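# Shelve the boxes upright, side by side and square

## Task

Set every box on the shelf standing upright, with the boxes next to each other with little gap and lined up roughly parallel to the shelf edges. Grip and touch the boxes only as firmly as carrying needs; a box squeezed or pushed too hard by a gripper or arm is not counted as placed.

## Robot and tools

Robot: two seven-joint arms, left_arm and right_arm, each ending in a two-pad parallel gripper. Nothing may leave the table or be set down off it; a box left off the table fails the scene. Loose objects can occasionally get a brief shove from outside.

Frames. Reported positions (metres), quaternions (end_effector_quat_wxyz), velocities and targets use the scene frame: origin at table-top height midway between the nominal arm bases, +z up, +x forward over the table, +y toward left_arm. Arm names do not match image sides. Only a BASES line gives true base positions. Printed hand poses may be off by a few cm, more when reaching far. Gripper axes: fingers point along its +z, pads close along its x. end_effector_position is the point midway between the pads; fingertips extend 17.5 mm past it.

Row layout (used by execute_actions and move): 18 numbers, each -1 to 1. First left: dx, dy, dz, rx, ry, rz, gripper position, force_limit, speed; then the same nine for right. Always send both arms. dx..rz are an offset, not a pose, expressed along the axes of that arm's current Hand target and measured from the Hand target held when the action or move began; 1.0 = 0.6 m or 180 degrees; rx, ry, rz form one rotation vector. Within one action every row counts from that same start, and a repeated offset in a new call moves further. Sending six zeros re-requests the current Hand target (useful when the gripper settled short, or to stop pressing on something: aim back past the gripper). Gripper numbers are absolute commands, not offsets: position +1 = 50 mm open, about -0.65 = pads meet, -1 = close until blocked. force_limit: -1 about 20 N per pad, 0 about 102 N, +1 about 185 N (actual grip may reach ~15 N more). speed: -1 = 20 mm/s, 0 = 85, +1 = 150. Both start at +1. To leave a gripper unchanged, repeat its last three numbers, since 0 is a real command. New force_limit/speed only apply after a position change of at least 0.01; to soften a grip, open first. For gentle handling of boxes, use a low force_limit.

execute_actions(actions, cameras): actions is a list of actions; each action is up to 15 rows, one per 1/30 s step, the last row held to fill 15 steps (0.5 s). An empty list just reports state and images. cameras selects images: omitted/null/["all"] = all, [] = none; valid names cam_head_left, cam_head_right (672x504).

move(target, speed, blend, blocking, cameras): drives each gripper in a straight line from its Hand target to the offset in target (one 18-number row, or up to 15 rows, all counted from the same starting Hand targets). speed is path top speed in m/s, 0.002 to 0.5, default 0.25, one value or one per row; rotation capped at twice that in rad/s and at 0.873 rad/s. blend (m) rounds corners between listed targets. Paths last 0.5 s minimum and are cut off at 10 s. No obstacle avoidance; faster moves lag, stray and hit harder, and a target set beyond a firm contact pushes very hard because arms are stiff. Gripper changes in the first row go out at the start; in later rows they are applied after all motion settles there. blocking=false returns after about 0.5 s while the move continues. Result adds a move: line: done (within 3 mm and 2 degrees), off_target, moving, held, fault, plus limits such as paced (pose clipped) or held (steps withheld). done does not mean no contact.

wait(seconds 0-10): lets time pass holding commands. stop: brakes a running move (needs braking distance). zoom_image(camera, region [x0,y0,x1,y1], at most 504x504 px) enlarges part of the latest image of cam_head_left or cam_head_right. clear_fault(arm): clears a reported torque fault on left_arm or right_arm. finished_scene(scene 1 or 2): ends the scene permanently; boxes must stay correctly placed without the robot touching them. Calls after it in the same reply go to the next scene.

Reading results: Hand target = last commanded pose after clipping (orientation is limited to 32 degrees from measured each step); the gripper may stop short of it. object_status: 0 moving, 1 blocked while opening, 2 blocked while closing (grasp), 3 reached command or pads met (likely empty). A grip at force_limit -1 keeps showing 2 even if the box slips out, so check images. position_measured in counts: opening ≈ (250 - position_measured) x 0.202 mm. Off-centre grasps on fixed objects can let one pad press alone. Joint velocities "within noise" means the arm is still. Flange force is external force on the gripper along its x y z, including payload, noisy; absent from results of calls sending rows. Joint torques follow Joint positions order, positive toward increasing angle. Camera calibration (K, distortion, T_world_to_cam) is given; cameras may be shifted up to 2.3 degrees and 9 mm.

Avoid: arms colliding (clearance check may hold commands but not always; pinching the other arm's fingers counts as a press and can fail the scene), drops, releasing moving boxes, fast impacts, and hard pushes. Torque limits: 104.5 N m for the first four joints, 51.3 N m for the last three; exceeding one, or a joint deviating over 5 degrees from plan, stops that arm until clear_fault. Motors heat when holding loads, stretched out, or straining; MOTOR HOT appears at 60 °C and at 75 °C the arm sags in an OVER-TEMPERATURE FAULT for 30-60 s. Large gripper rotations can swing the elbow. Time spent thinking lets the simulation run.

Each tool is called after "Request:" by a JSON object that holds its "op" and its "data", one argument or row to a line.

## Session

Request:
{"op": "execute_actions", "data": {
  "actions": []
}}

Scene clock: 0.00 s.
left_arm: end_effector_position=(-0.0024, -0.0444, +0.1184) position_measured=3 object_status=3 end_effector_quat_wxyz=(-0.118, +0.505, +0.855, +0.027) | right_arm: end_effector_position=(+0.4488, -0.5875, +0.1642) position_measured=3 object_status=3 end_effector_quat_wxyz=(+0.099, -0.221, +0.969, -0.054)
Joint positions: left_arm=[1.601 0.528 -0.43 1.818 0.347 1.093 3.043] | right_arm=[0.748 0.378 -0.577 1.901 0.332 0.716 3.579]
Joint velocities: within noise
Joint torques (N m): no reading
Flange force (N): no reading
Hand target: left_arm -0.0024, -0.0444, +0.1184; -0.118, +0.505, +0.855, +0.027 | right_arm +0.4488, -0.5875, +0.1642; +0.099, -0.221, +0.969, -0.054
Tool commands: left_gripper/position=+1.0 left_gripper/force_limit=+1.0 left_gripper/speed=+1.0 right_gripper/position=+1.0 right_gripper/force_limit=+1.0 right_gripper/speed=+1.0

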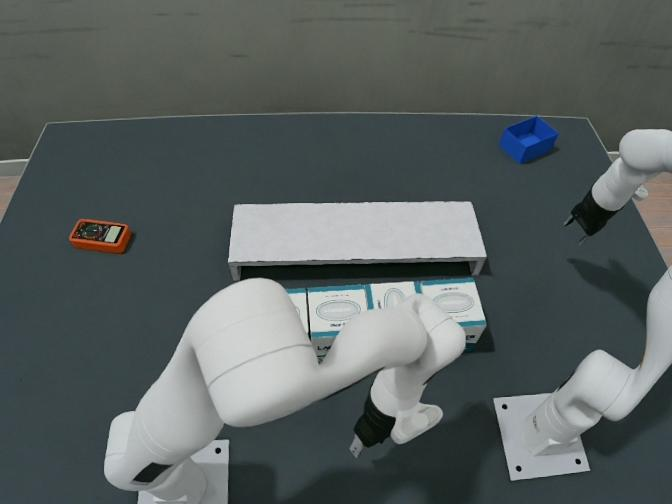

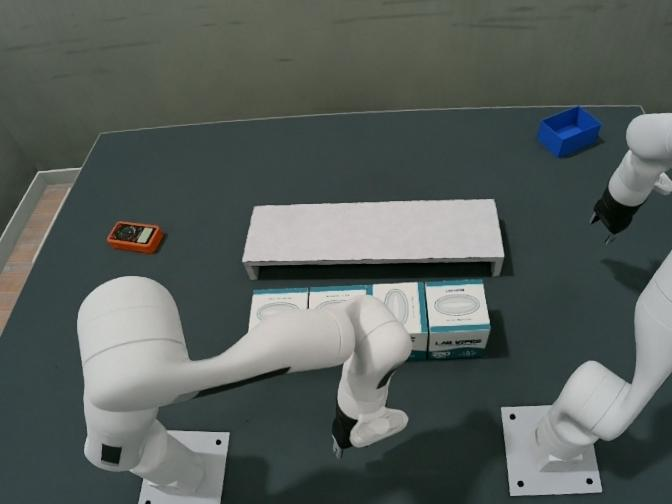

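Request:
{"op": "move", "data": {
  "target": [
    [0.0568,0.042,-0.4195,0,0,0,1,1,1,0,0,0,0,0,0,1,1,1],
    [0.1608,0.5638,-0.4858,0,0,0,1,1,1,0,0,0,0,0,0,1,1,1],
    [0.721,0.893,-0.327,0,0,0,1,1,1,0,0,0,0,0,0,1,1,1]
  ],
  "blend": 0.08,
  "speed": 0.3
}}

Scene clock: 49.63 s.
left_arm: end_effector_position=(+0.2979, +0.5552, +0.3693) position_measured=3 object_status=3 end_effector_quat_wxyz=(-0.118, +0.505, +0.855, +0.027) | right_arm: end_effector_position=(+0.4488, -0.5875, +0.1642) position_measured=3 object_status=3 end_effector_quat_wxyz=(+0.099, -0.221, +0.969, -0.054)
Joint positions: left_arm=[0.084 0.402 -0.86 1.225 0.059 1.656 1.313] | right_arm=[0.748 0.378 -0.577 1.901 0.332 0.716 3.579]
Joint velocities: within noise
Joint torques (N m): left_arm=[0.93 -14.96 -2.93 -8.84 -0.79 0.1 0.16] | right_arm=[-0.27 -14.63 -3 -8.38 0.19 -0.72 -0.4]
Flange force (N): left_arm=[2.3 4.0 -1.2] | right_arm=[1.4 -1.2 -0.1]
Hand target: left_arm +0.2978, +0.5553, +0.3693; -0.118, +0.505, +0.855, +0.027 | right_arm +0.4488, -0.5875, +0.1642; +0.099, -0.221, +0.969, -0.054
Off the commanded pose: left_arm 0.000 m, 0 deg | right_arm 0.000 m, 0 deg.
move: done

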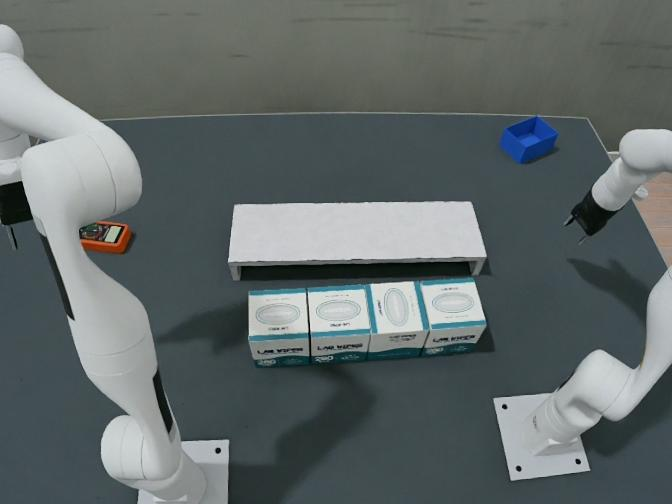

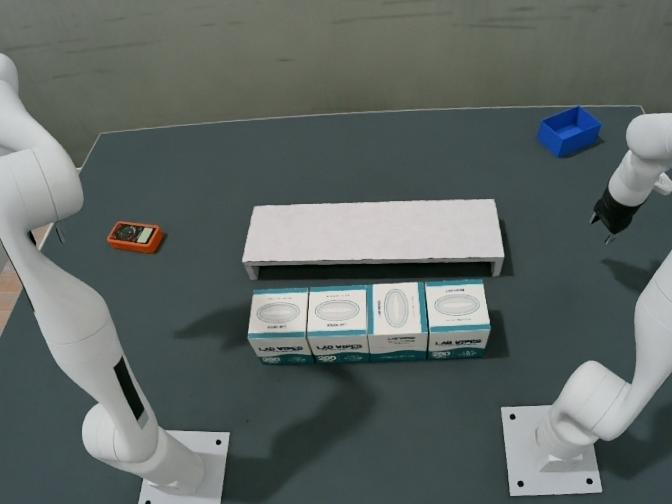

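Request:
{"op": "zoom_image", "data": {
  "camera": "cam_head_left",
  "region": [210, 180, 510, 390]
}}

Request:
{"op": "zoom_image", "data": {
  "camera": "cam_head_right",
  "region": [220, 180, 520, 390]
}}

Scaled by 1.680.

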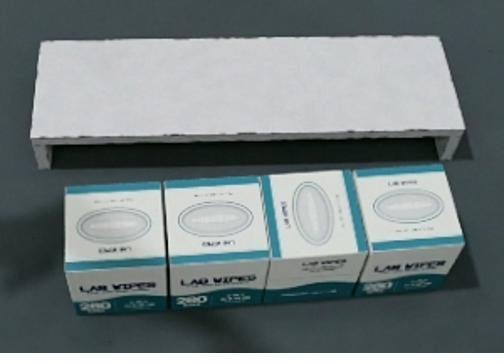

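Scaled by 1.680.

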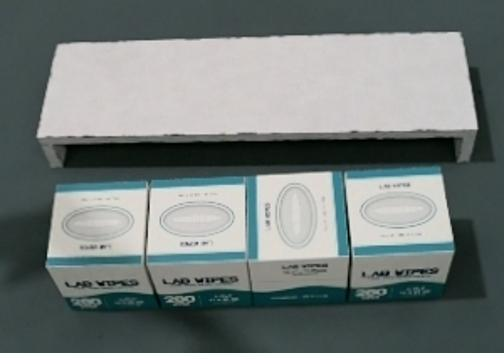

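Request:
{"op": "zoom_image", "data": {
  "camera": "cam_head_left",
  "region": [360, 260, 500, 370]
}}

Request:
{"op": "zoom_image", "data": {
  "camera": "cam_head_right",
  "region": [365, 260, 505, 370]
}}

Request:
{"op": "zoom_image", "data": {
  "camera": "cam_head_left",
  "region": [235, 260, 375, 370]
}}

Request:
{"op": "zoom_image", "data": {
  "camera": "cam_head_right",
  "region": [235, 260, 375, 370]
}}

Request:
{"op": "zoom_image", "data": {
  "camera": "cam_head_left",
  "region": [220, 190, 360, 300]
}}

Request:
{"op": "zoom_image", "data": {
  "camera": "cam_head_left",
  "region": [360, 190, 500, 300]
}}

Request:
{"op": "zoom_image", "data": {
  "camera": "cam_head_right",
  "region": [230, 190, 370, 300]
}}

Request:
{"op": "zoom_image", "data": {
  "camera": "cam_head_right",
  "region": [375, 190, 515, 300]
}}

Scaled by 3.600.

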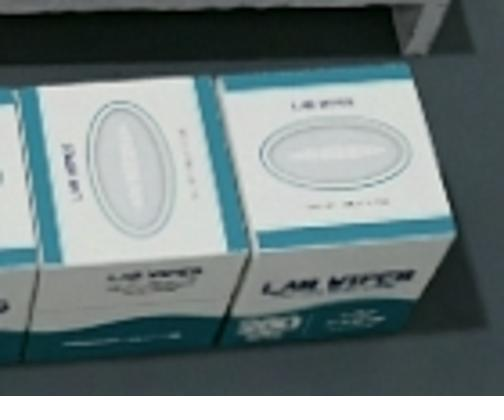

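Scaled by 3.600.

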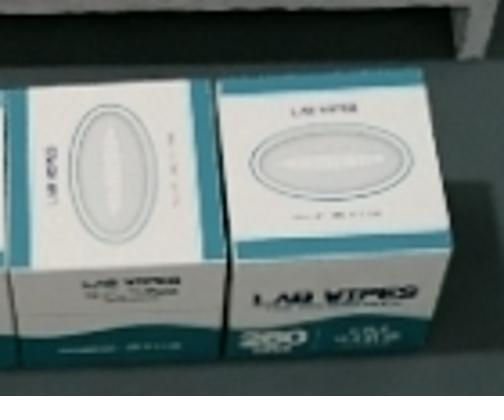

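Scaled by 3.600.

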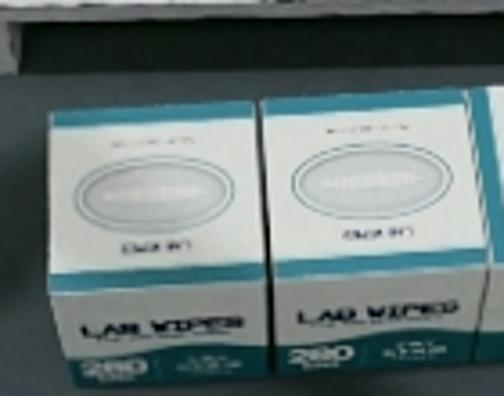

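Scaled by 3.600.

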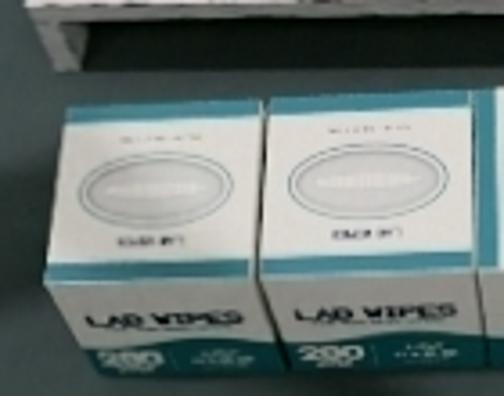

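Scaled by 3.600.

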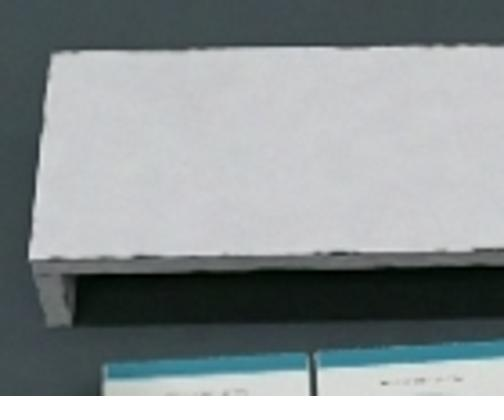

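Scaled by 3.600.

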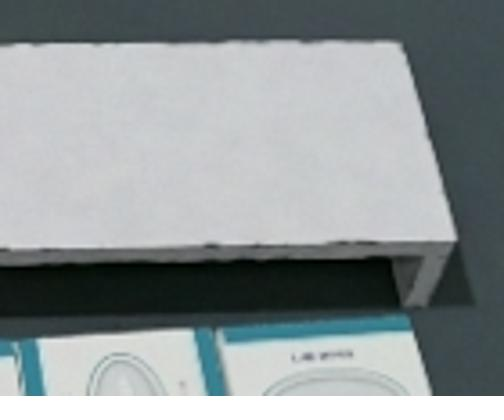

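Scaled by 3.600.

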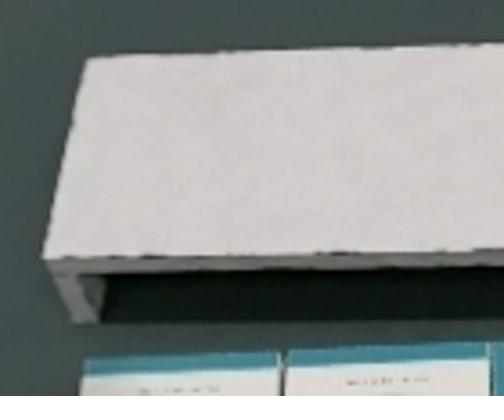

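Scaled by 3.600.

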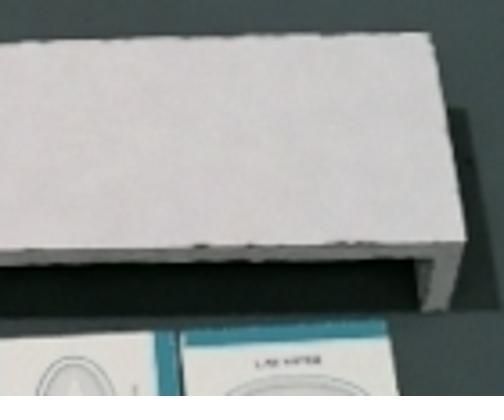

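Request:
{"op": "zoom_image", "data": {
  "camera": "cam_head_left",
  "region": [530, 120, 672, 260]
}}

Request:
{"op": "zoom_image", "data": {
  "camera": "cam_head_right",
  "region": [560, 100, 672, 260]
}}

Request:
{"op": "zoom_image", "data": {
  "camera": "cam_head_left",
  "region": [0, 150, 140, 290]
}}

Scaled by 3.549.

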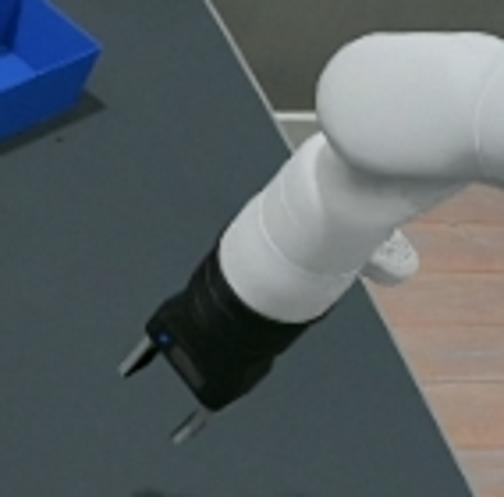

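Scaled by 3.150.

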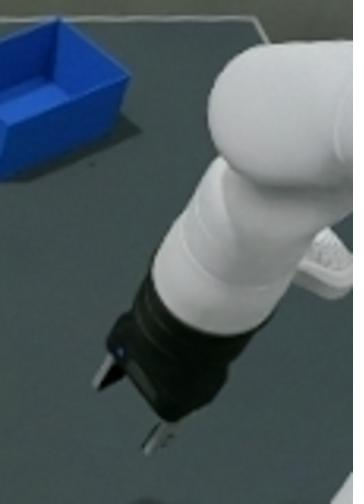

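Scaled by 3.600.

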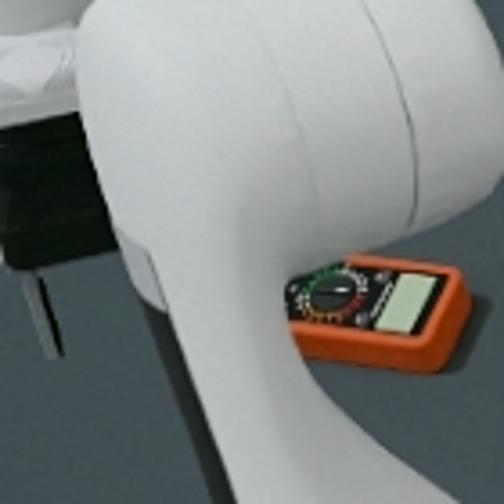

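Request:
{"op": "move", "data": {
  "target": [0,0,0,-0.0906,-0.0207,0.6562,1,1,1,-0.1877,0.5317,-0.1958,-0.0346,0.0634,0.1416,1,1,1],
  "speed": 0.25
}}

Scene clock: 308.37 s.
left_arm: end_effector_position=(+0.2978, +0.5553, +0.3693) position_measured=3 object_status=3 end_effector_quat_wxyz=(+0.000, +1.000, +0.000, +0.000) | right_arm: end_effector_position=(+0.3897, -0.2448, +0.2499) position_measured=3 object_status=3 end_effector_quat_wxyz=(+0.001, -0.001, +1.000, -0.001)
Joint positions: left_arm=[-0.29 0.278 -0.481 1.283 0.127 1.61 -0.78] | right_arm=[-0.026 0.342 -0.67 1.622 0.223 1.255 2.397]
Joint velocities: within noise
Joint torques (N m): left_arm=[0.89 -15.04 -1.27 -9.33 0.02 -0.06 0.19] | right_arm=[-0.17 -14.17 -3 -8.93 0.04 0.06 -0.42]
Flange force (N): left_arm=[1.3 -3.3 -1.1] | right_arm=[-0.5 -2.0 -0.5]
Hand target: left_arm +0.2978, +0.5553, +0.3693; +0.000, +1.000, +0.000, +0.000 | right_arm +0.3897, -0.2449, +0.2499; +0.001, -0.001, +1.000, -0.001
Off the commanded pose: left_arm 0.000 m, 0 deg | right_arm 0.000 m, 0 deg.
move: done

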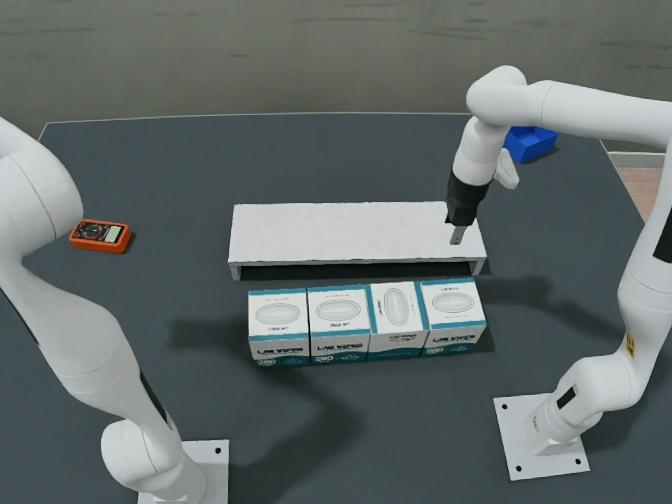

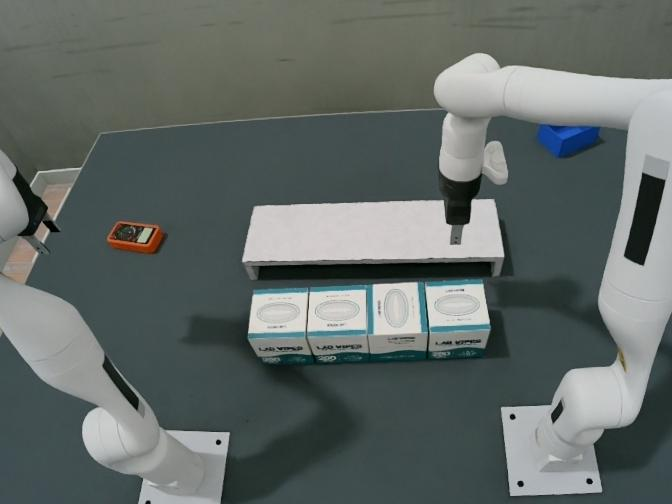

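Request:
{"op": "zoom_image", "data": {
  "camera": "cam_head_left",
  "region": [420, 160, 540, 260]
}}

Request:
{"op": "zoom_image", "data": {
  "camera": "cam_head_right",
  "region": [410, 160, 530, 260]
}}

Request:
{"op": "zoom_image", "data": {
  "camera": "cam_head_right",
  "region": [0, 150, 80, 270]
}}

Scaled by 4.200.

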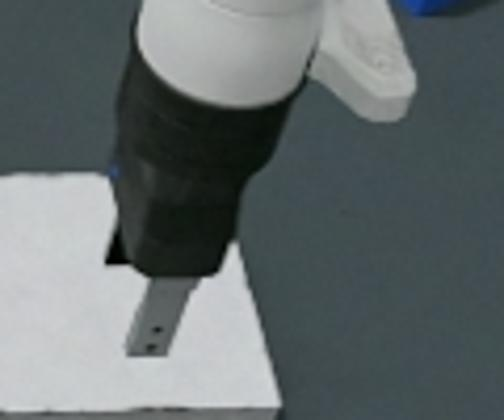

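Scaled by 4.200.

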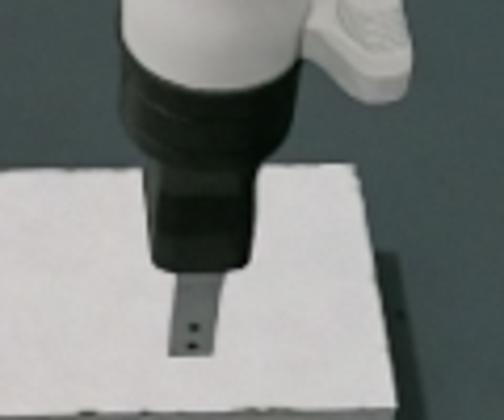

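Scaled by 4.200.

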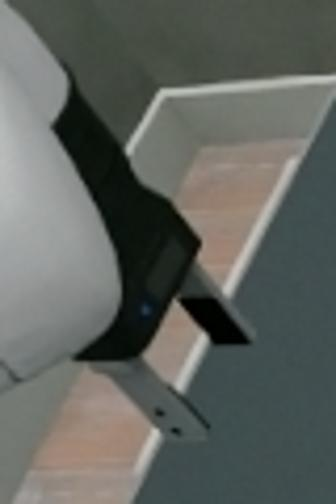

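Request:
{"op": "move", "data": {
  "target": [
    [0,0,0,0,0,0,1,1,1,0.0162,0.0083,0,-0.0655,0.0655,-0.497,1,1,1],
    [0,0,0,0,0,0,1,1,1,0.0162,0.0083,0.225,-0.0655,0.0655,-0.497,1,1,1]
  ],
  "speed": 0.2
}}

Scene clock: 370.87 s.
left_arm: end_effector_position=(+0.2978, +0.5553, +0.3693) position_measured=3 object_status=3 end_effector_quat_wxyz=(+0.000, +1.000, +0.000, +0.000) | right_arm: end_effector_position=(+0.3802, -0.2401, +0.1149) position_measured=3 object_status=3 end_effector_quat_wxyz=(+0.093, +0.702, -0.700, -0.091)
Joint positions: left_arm=[-0.29 0.278 -0.481 1.283 0.127 1.61 -0.78] | right_arm=[0.115 0.787 -0.955 1.621 0.467 1.255 3.767]
Joint velocities: within noise
Joint torques (N m): left_arm=[0.91 -15.07 -1.2 -9.25 0.04 -0.06 0.19] | right_arm=[-0.29 -18.02 -6.48 -6.14 -0.64 0.57 -0.42]
Flange force (N): left_arm=[1.5 -3.6 -1.4] | right_arm=[1.3 -0.9 0.2]
Hand target: left_arm +0.2978, +0.5553, +0.3693; +0.000, +1.000, +0.000, +0.000 | right_arm +0.3801, -0.2401, +0.1149; +0.093, +0.702, -0.700, -0.091
Off the commanded pose: left_arm 0.000 m, 0 deg | right_arm 0.000 m, 0 deg.
move: done

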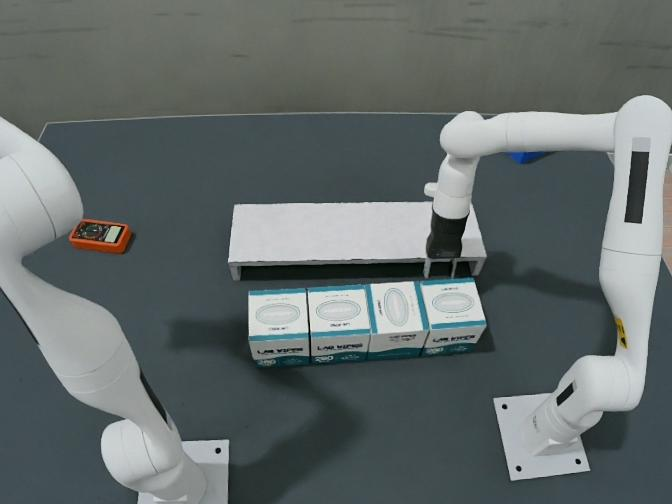

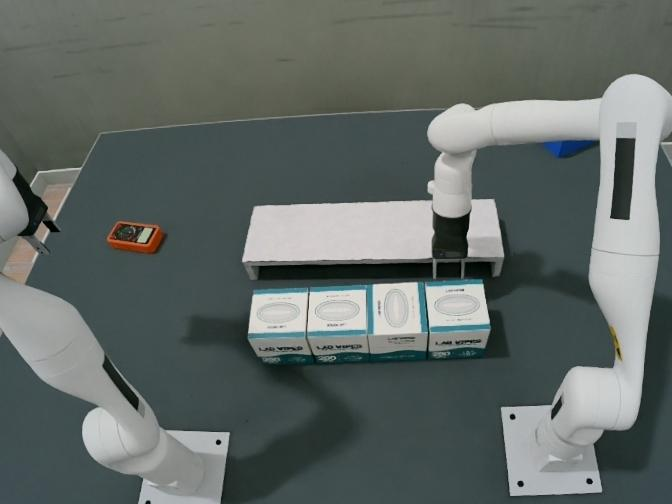

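Request:
{"op": "move", "data": {
  "target": [0,0,0,0,0,0,1,1,1,0,-0.0173,0.0644,0,0,0,1,1,1],
  "speed": 0.08,
  "cameras": []
}}

Request:
{"op": "move", "data": {
  "target": [0,0,0,0,0,0,1,1,1,0,0.0483,0.01295,0,0,0,1,1,1],
  "speed": 0.03
}}

Scene clock: 380.80 s.
left_arm: end_effector_position=(+0.2978, +0.5553, +0.3693) position_measured=3 object_status=3 end_effector_quat_wxyz=(+0.000, +1.000, +0.000, +0.000) | right_arm: end_effector_position=(+0.3802, -0.2401, +0.0749) position_measured=3 object_status=3 end_effector_quat_wxyz=(+0.093, +0.702, -0.700, -0.091)
Joint positions: left_arm=[-0.29 0.278 -0.481 1.283 0.127 1.61 -0.78] | right_arm=[0.097 0.847 -0.919 1.661 0.517 1.17 3.743]
Joint velocities: within noise
Joint torques (N m): left_arm=[0.95 -15.1 -1.19 -9.34 0 -0.08 0.21] | right_arm=[-0.24 -18.49 -6.63 -5.49 -0.63 0.52 -0.41]
Flange force (N): left_arm=[1.3 -3.7 -1.2] | right_arm=[1.2 -1.0 0.2]
Hand target: left_arm +0.2978, +0.5553, +0.3693; +0.000, +1.000, +0.000, +0.000 | right_arm +0.3802, -0.2401, +0.0749; +0.093, +0.702, -0.700, -0.091
Off the commanded pose: left_arm 0.000 m, 0 deg | right_arm 0.000 m, 0 deg.
move: done
No camera images: "cameras" was empty.

Scene clock: 382.07 s.
left_arm: end_effector_position=(+0.2978, +0.5553, +0.3693) position_measured=3 object_status=3 end_effector_quat_wxyz=(+0.000, +1.000, +0.000, +0.000) | right_arm: end_effector_position=(+0.3502, -0.2402, +0.0749) position_measured=3 object_status=3 end_effector_quat_wxyz=(+0.093, +0.702, -0.700, -0.091)
Joint positions: left_arm=[-0.29 0.278 -0.481 1.283 0.127 1.61 -0.78] | right_arm=[0.103 0.808 -0.935 1.76 0.506 1.111 3.697]
Joint velocities: within noise
Joint torques (N m): left_arm=[0.96 -15.02 -1.24 -9.31 0.01 -0.1 0.19] | right_arm=[-0.3 -17.18 -6.47 -5.24 -0.61 0.47 -0.41]
Flange force (N): left_arm=[1.3 -3.6 -1.4] | right_arm=[1.3 -1.0 0.0]
Hand target: left_arm +0.2978, +0.5553, +0.3693; +0.000, +1.000, +0.000, +0.000 | right_arm +0.3502, -0.2402, +0.0749; +0.093, +0.702, -0.700, -0.091
Off the commanded pose: left_arm 0.000 m, 0 deg | right_arm 0.000 m, 0 deg.
move: done

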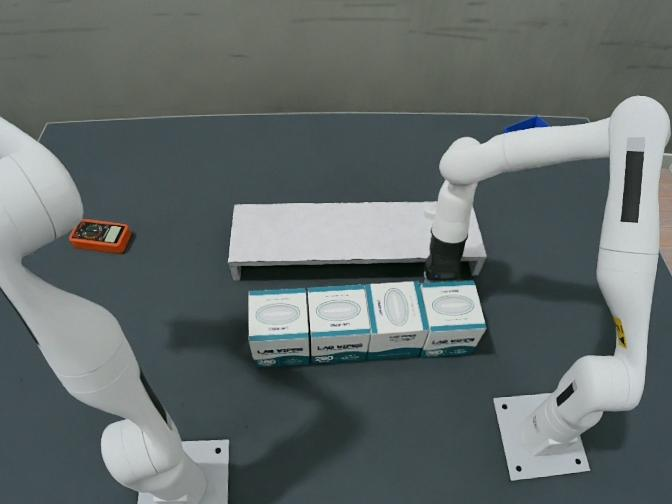

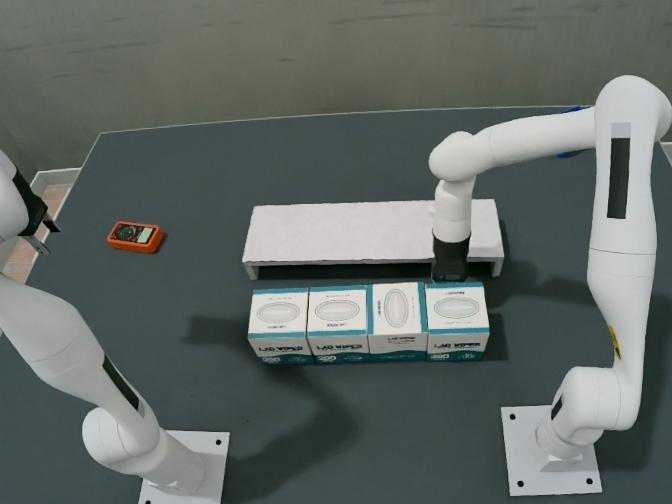

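Request:
{"op": "move", "data": {
  "target": [0,0,0,0,0,0,1,1,1,0,0.0322,0.0086,0,0,0,1,1,1],
  "speed": 0.03
}}

Request:
{"op": "zoom_image", "data": {
  "camera": "cam_head_left",
  "region": [360, 220, 520, 370]
}}

Scene clock: 388.67 s.
left_arm: end_effector_position=(+0.2978, +0.5553, +0.3693) position_measured=3 object_status=3 end_effector_quat_wxyz=(+0.000, +1.000, +0.000, +0.000) | right_arm: end_effector_position=(+0.3302, -0.2402, +0.0749) position_measured=3 object_status=3 end_effector_quat_wxyz=(+0.093, +0.702, -0.700, -0.091)
Joint positions: left_arm=[-0.29 0.278 -0.481 1.283 0.127 1.61 -0.78] | right_arm=[0.104 0.782 -0.946 1.823 0.499 1.072 3.666]
Joint velocities: within noise
Joint torques (N m): left_arm=[0.92 -15.02 -1.26 -9.3 0.02 -0.06 0.17] | right_arm=[-0.29 -16.42 -6.41 -5.11 -0.66 0.5 -0.41]
Flange force (N): left_arm=[1.3 -3.4 -1.3] | right_arm=[1.3 -1.2 0.3]
Hand target: left_arm +0.2978, +0.5553, +0.3693; +0.000, +1.000, +0.000, +0.000 | right_arm +0.3302, -0.2402, +0.0749; +0.093, +0.702, -0.700, -0.091
Off the commanded pose: left_arm 0.000 m, 0 deg | right_arm 0.000 m, 0 deg.
move: done

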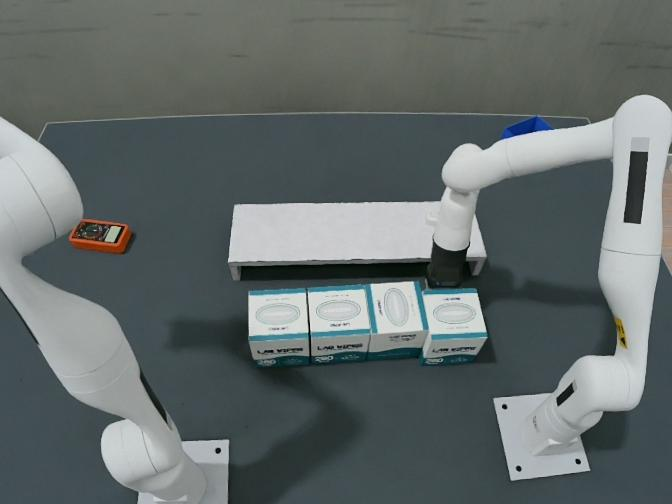

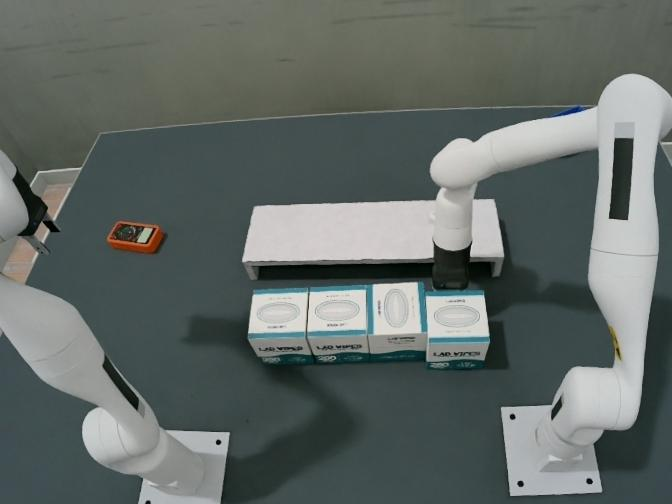

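Scaled by 3.150.

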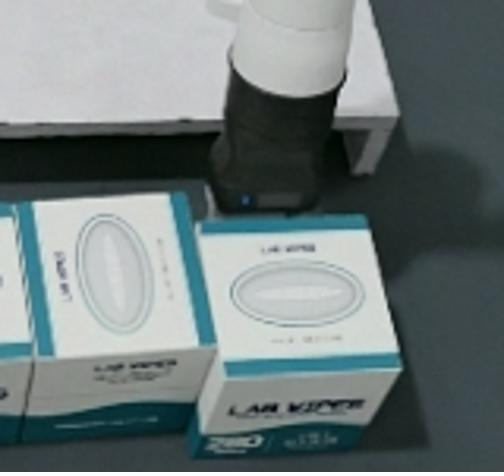

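Request:
{"op": "move", "data": {
  "target": [0,0,0,0,0,0,1,1,1,0,0.1932,0.0518,0,0,0,1,1,1],
  "speed": 0.05
}}

Request:
{"op": "zoom_image", "data": {
  "camera": "cam_head_left",
  "region": [360, 220, 520, 420]
}}

Scene clock: 397.20 s.
left_arm: end_effector_position=(+0.2978, +0.5553, +0.3693) position_measured=3 object_status=3 end_effector_quat_wxyz=(+0.000, +1.000, +0.000, +0.000) | right_arm: end_effector_position=(+0.2102, -0.2405, +0.0748) position_measured=3 object_status=3 end_effector_quat_wxyz=(+0.093, +0.702, -0.700, -0.091)
Joint positions: left_arm=[-0.29 0.278 -0.481 1.283 0.127 1.61 -0.78] | right_arm=[0.058 0.636 -1.017 2.161 0.443 0.84 3.466]
Joint velocities: within noise
Joint torques (N m): left_arm=[1 -15.05 -1.18 -9.32 0 -0.03 0.15] | right_arm=[-0.29 -12 -5.14 -4.43 -0.61 0.34 -0.36]
Flange force (N): left_arm=[1.3 -3.6 -1.1] | right_arm=[1.5 -1.3 0.9]
Hand target: left_arm +0.2978, +0.5553, +0.3693; +0.000, +1.000, +0.000, +0.000 | right_arm +0.2102, -0.2405, +0.0748; +0.093, +0.702, -0.700, -0.091
Off the commanded pose: left_arm 0.000 m, 0 deg | right_arm 0.000 m, 0 deg.
move: done

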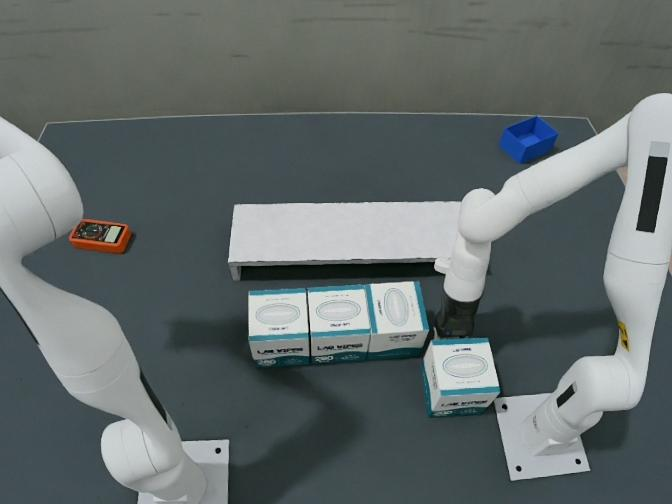

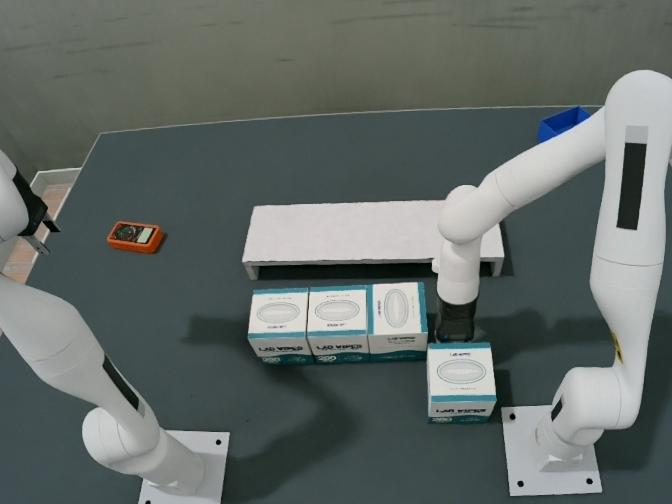

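Scaled by 2.520.

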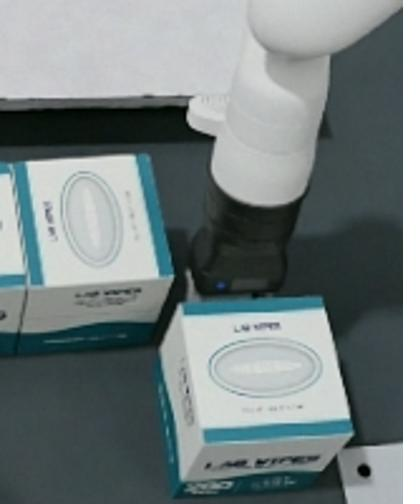

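Request:
{"op": "move", "data": {
  "target": [0,0,0,0,0,0,1,1,1,0,0.0242,0.0065,0,0,0,1,1,1],
  "speed": 0.05,
  "cameras": []
}}

Scene clock: 471.57 s.
left_arm: end_effector_position=(+0.2978, +0.5553, +0.3693) position_measured=3 object_status=3 end_effector_quat_wxyz=(+0.000, +1.000, +0.000, +0.000) | right_arm: end_effector_position=(+0.1952, -0.2405, +0.0747) position_measured=3 object_status=3 end_effector_quat_wxyz=(+0.093, +0.702, -0.700, -0.091)
Joint positions: left_arm=[-0.29 0.278 -0.481 1.283 0.127 1.61 -0.78] | right_arm=[0.043 0.618 -1.027 2.198 0.435 0.81 3.438]
Joint velocities: within noise
Joint torques (N m): left_arm=[0.97 -15.03 -1.25 -9.3 0.01 0.01 0.14] | right_arm=[-0.33 -11.53 -4.9 -4.29 -0.61 0.3 -0.37]
Flange force (N): left_arm=[1.3 -3.4 -1.1] | right_arm=[1.6 -1.5 0.7]
Hand target: left_arm +0.2978, +0.5553, +0.3693; +0.000, +1.000, +0.000, +0.000 | right_arm +0.1951, -0.2405, +0.0747; +0.093, +0.702, -0.700, -0.091
Off the commanded pose: left_arm 0.000 m, 0 deg | right_arm 0.000 m, 0 deg.
move: done
No camera images: "cameras" was empty.

Request:
{"op": "move", "data": {
  "target": [
    [0,0,0,0,0,0,1,1,1,0,-0.0322,-0.0086,0,0,0,1,1,1],
    [0,0,0,0,0,0,1,1,1,0,0.0455,-0.2985,0,0,0,1,1,1],
    [0,0,0,0,0,0,1,1,1,0.2,0.126,-0.2768,-0.0665,0.0648,0.4974,1,1,1],
    [0,0,0,0,0,0,1,1,1,0.1917,0.1073,0.0115,-0.0665,0.0648,0.4974,1,1,1]
  ],
  "speed": 0.15,
  "blend": [0.005,0.03,0.02,0]
}}

Scene clock: 505.90 s.
left_arm: end_effector_position=(+0.2978, +0.5553, +0.3693) position_measured=3 object_status=3 end_effector_quat_wxyz=(+0.000, +1.000, +0.000, +0.000) | right_arm: end_effector_position=(+0.1314, -0.3556, +0.0848) position_measured=3 object_status=3 end_effector_quat_wxyz=(-0.259, +0.000, +0.966, +0.001)
Joint positions: left_arm=[-0.29 0.278 -0.481 1.283 0.127 1.61 -0.78] | right_arm=[0.251 0.54 -0.78 2.336 0.137 0.874 2.48]
Joint velocities: within noise
Joint torques (N m): left_arm=[0.93 -14.99 -1.21 -9.31 0.05 -0.04 0.15] | right_arm=[-0.3 -9.82 -3.24 -2.17 -0.9 1.41 -0.44]
Flange force (N): left_arm=[1.2 -3.3 -1.2] | right_arm=[-0.2 -3.2 -0.9]
Hand target: left_arm +0.2978, +0.5553, +0.3693; +0.000, +1.000, +0.000, +0.000 | right_arm +0.1314, -0.3556, +0.0848; -0.259, +0.000, +0.966, +0.001
Off the commanded pose: left_arm 0.000 m, 0 deg | right_arm 0.000 m, 0 deg.
move: done

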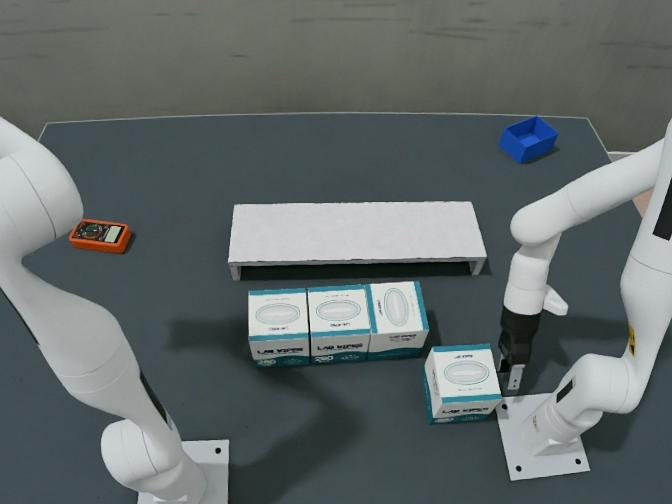

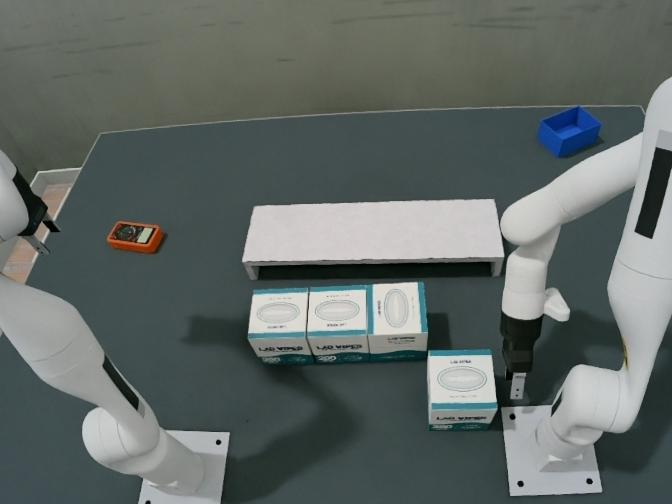

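Request:
{"op": "move", "data": {
  "target": [0,0,0,0,0,0,1,1,1,0,0.2,0,0,0,0,1,1,1],
  "speed": 0.05
}}

Request:
{"op": "zoom_image", "data": {
  "camera": "cam_head_left",
  "region": [330, 260, 530, 440]
}}

Scene clock: 517.67 s.
left_arm: end_effector_position=(+0.2978, +0.5553, +0.3693) position_measured=3 object_status=3 end_effector_quat_wxyz=(+0.000, +1.000, +0.000, +0.000) | right_arm: end_effector_position=(+0.1315, -0.2356, +0.0850) position_measured=3 object_status=3 end_effector_quat_wxyz=(-0.259, +0.000, +0.966, +0.001)
Joint positions: left_arm=[-0.29 0.278 -0.481 1.283 0.127 1.61 -0.78] | right_arm=[-0.088 0.624 -0.81 2.175 0.053 0.861 2.218]
Joint velocities: within noise
Joint torques (N m): left_arm=[0.88 -15.03 -1.19 -9.26 0.01 -0.06 0.17] | right_arm=[-0.35 -11.89 -4.43 -3.27 -1.04 1.14 -0.4]
Flange force (N): left_arm=[1.4 -3.4 -1.4] | right_arm=[-1.1 -2.2 -0.3]
Hand target: left_arm +0.2978, +0.5553, +0.3693; +0.000, +1.000, +0.000, +0.000 | right_arm +0.1315, -0.2356, +0.0850; -0.259, +0.000, +0.966, +0.001
Off the commanded pose: left_arm 0.000 m, 0 deg | right_arm 0.000 m, 0 deg.
move: done

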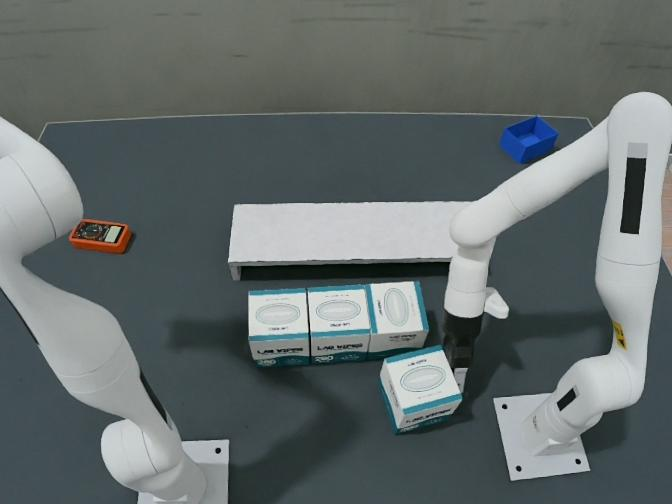

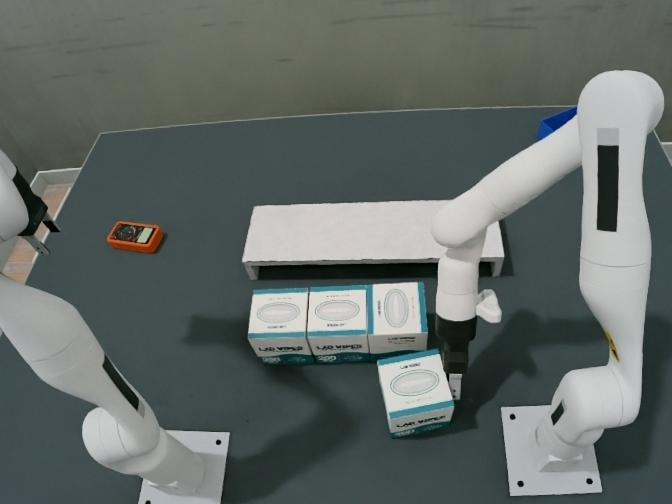

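Scaled by 2.520.

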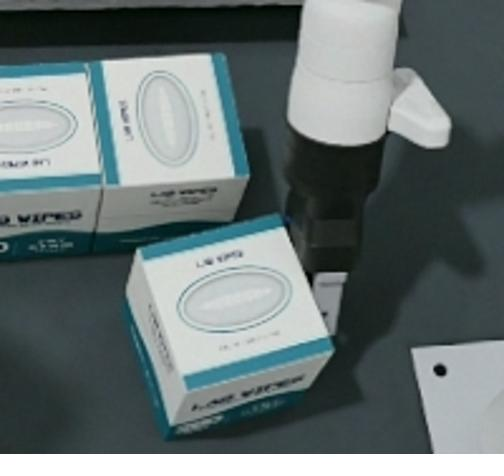

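Request:
{"op": "move", "data": {
  "target": [
    [0,0,0,0,0,0,1,1,1,0,-0.025,0,0,0,0,1,1,1],
    [0,0,0,0,0,0,1,1,1,0.0577,-0.025,0.0333,0,0,0,1,1,1],
    [0,0,0,0,0,0,1,1,1,0.0577,0.1,0.0333,0,0,0,1,1,1]
  ],
  "speed": 0.05
}}

Request:
{"op": "zoom_image", "data": {
  "camera": "cam_head_left",
  "region": [300, 260, 500, 440]
}}

Scene clock: 535.97 s.
left_arm: end_effector_position=(+0.2978, +0.5553, +0.3693) position_measured=3 object_status=3 end_effector_quat_wxyz=(+0.000, +1.000, +0.000, +0.000) | right_arm: end_effector_position=(+0.0916, -0.1756, +0.0851) position_measured=3 object_status=3 end_effector_quat_wxyz=(-0.259, +0.000, +0.966, +0.001)
Joint positions: left_arm=[-0.29 0.278 -0.481 1.283 0.127 1.61 -0.78] | right_arm=[-0.289 0.644 -0.827 2.145 0.002 0.793 2.064]
Joint velocities: within noise
Joint torques (N m): left_arm=[0.95 -15 -1.22 -9.3 0.01 -0.01 0.2] | right_arm=[-0.28 -12.34 -4.91 -3.65 -1.13 0.9 -0.41]
Flange force (N): left_arm=[1.2 -3.5 -1.1] | right_arm=[-1.5 -1.5 -0.1]
Hand target: left_arm +0.2978, +0.5553, +0.3693; +0.000, +1.000, +0.000, +0.000 | right_arm +0.0916, -0.1756, +0.0851; -0.259, +0.000, +0.966, +0.001
Off the commanded pose: left_arm 0.000 m, 0 deg | right_arm 0.000 m, 0 deg.
move: done

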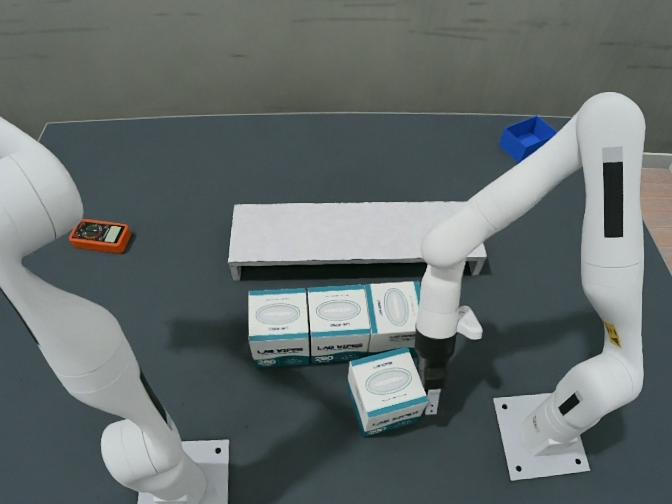

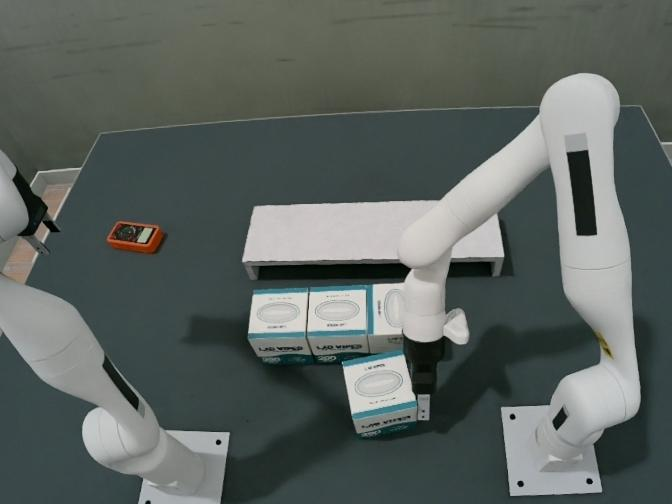

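Scaled by 2.520.

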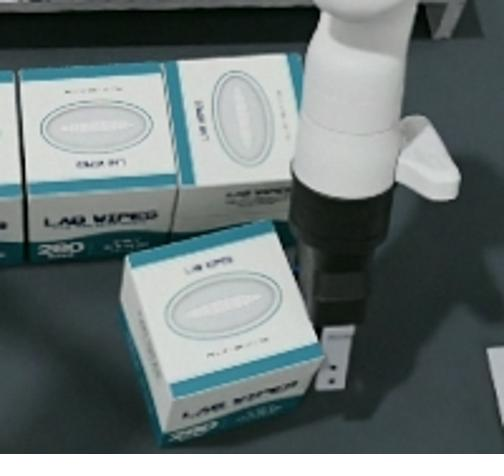

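Request:
{"op": "move", "data": {
  "target": [0,0,0,0,0,0,1,1,1,0,0.1167,0,0,0,0,1,1,1],
  "speed": 0.05
}}

Request:
{"op": "zoom_image", "data": {
  "camera": "cam_head_left",
  "region": [260, 280, 460, 460]
}}

Scene clock: 544.93 s.
left_arm: end_effector_position=(+0.2978, +0.5553, +0.3693) position_measured=3 object_status=3 end_effector_quat_wxyz=(+0.000, +1.000, +0.000, +0.000) | right_arm: end_effector_position=(+0.0916, -0.1056, +0.0851) position_measured=3 object_status=3 end_effector_quat_wxyz=(-0.259, +0.000, +0.966, +0.001)
Joint positions: left_arm=[-0.29 0.278 -0.481 1.283 0.127 1.61 -0.78] | right_arm=[-0.451 0.713 -0.795 1.97 0.009 0.847 1.965]
Joint velocities: within noise
Joint torques (N m): left_arm=[0.92 -14.98 -1.21 -9.26 0.01 -0.03 0.18] | right_arm=[-0.25 -14.53 -5.62 -4.37 -1.22 0.72 -0.46]
Flange force (N): left_arm=[1.3 -3.5 -1.3] | right_arm=[-1.3 -1.1 -0.5]
Hand target: left_arm +0.2978, +0.5553, +0.3693; +0.000, +1.000, +0.000, +0.000 | right_arm +0.0916, -0.1056, +0.0851; -0.259, +0.000, +0.966, +0.001
Off the commanded pose: left_arm 0.000 m, 0 deg | right_arm 0.000 m, 0 deg.
move: done

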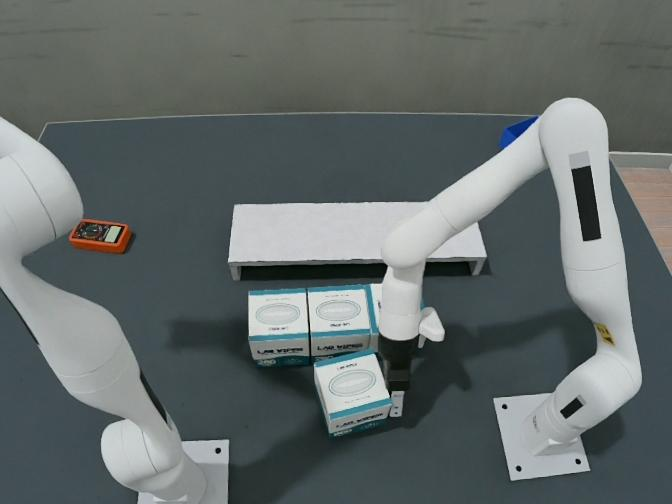

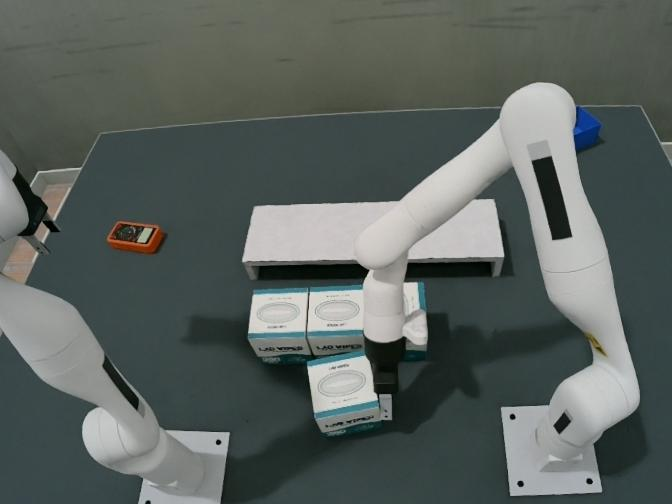

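Scaled by 2.520.

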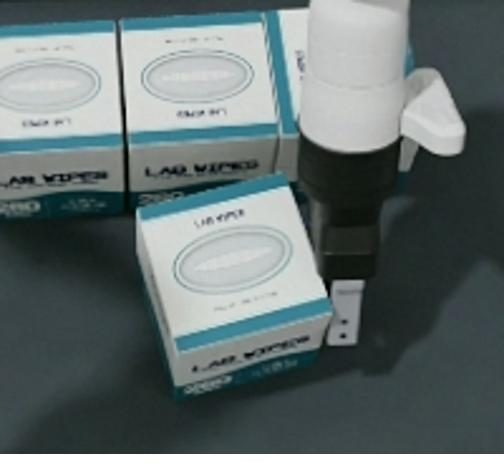

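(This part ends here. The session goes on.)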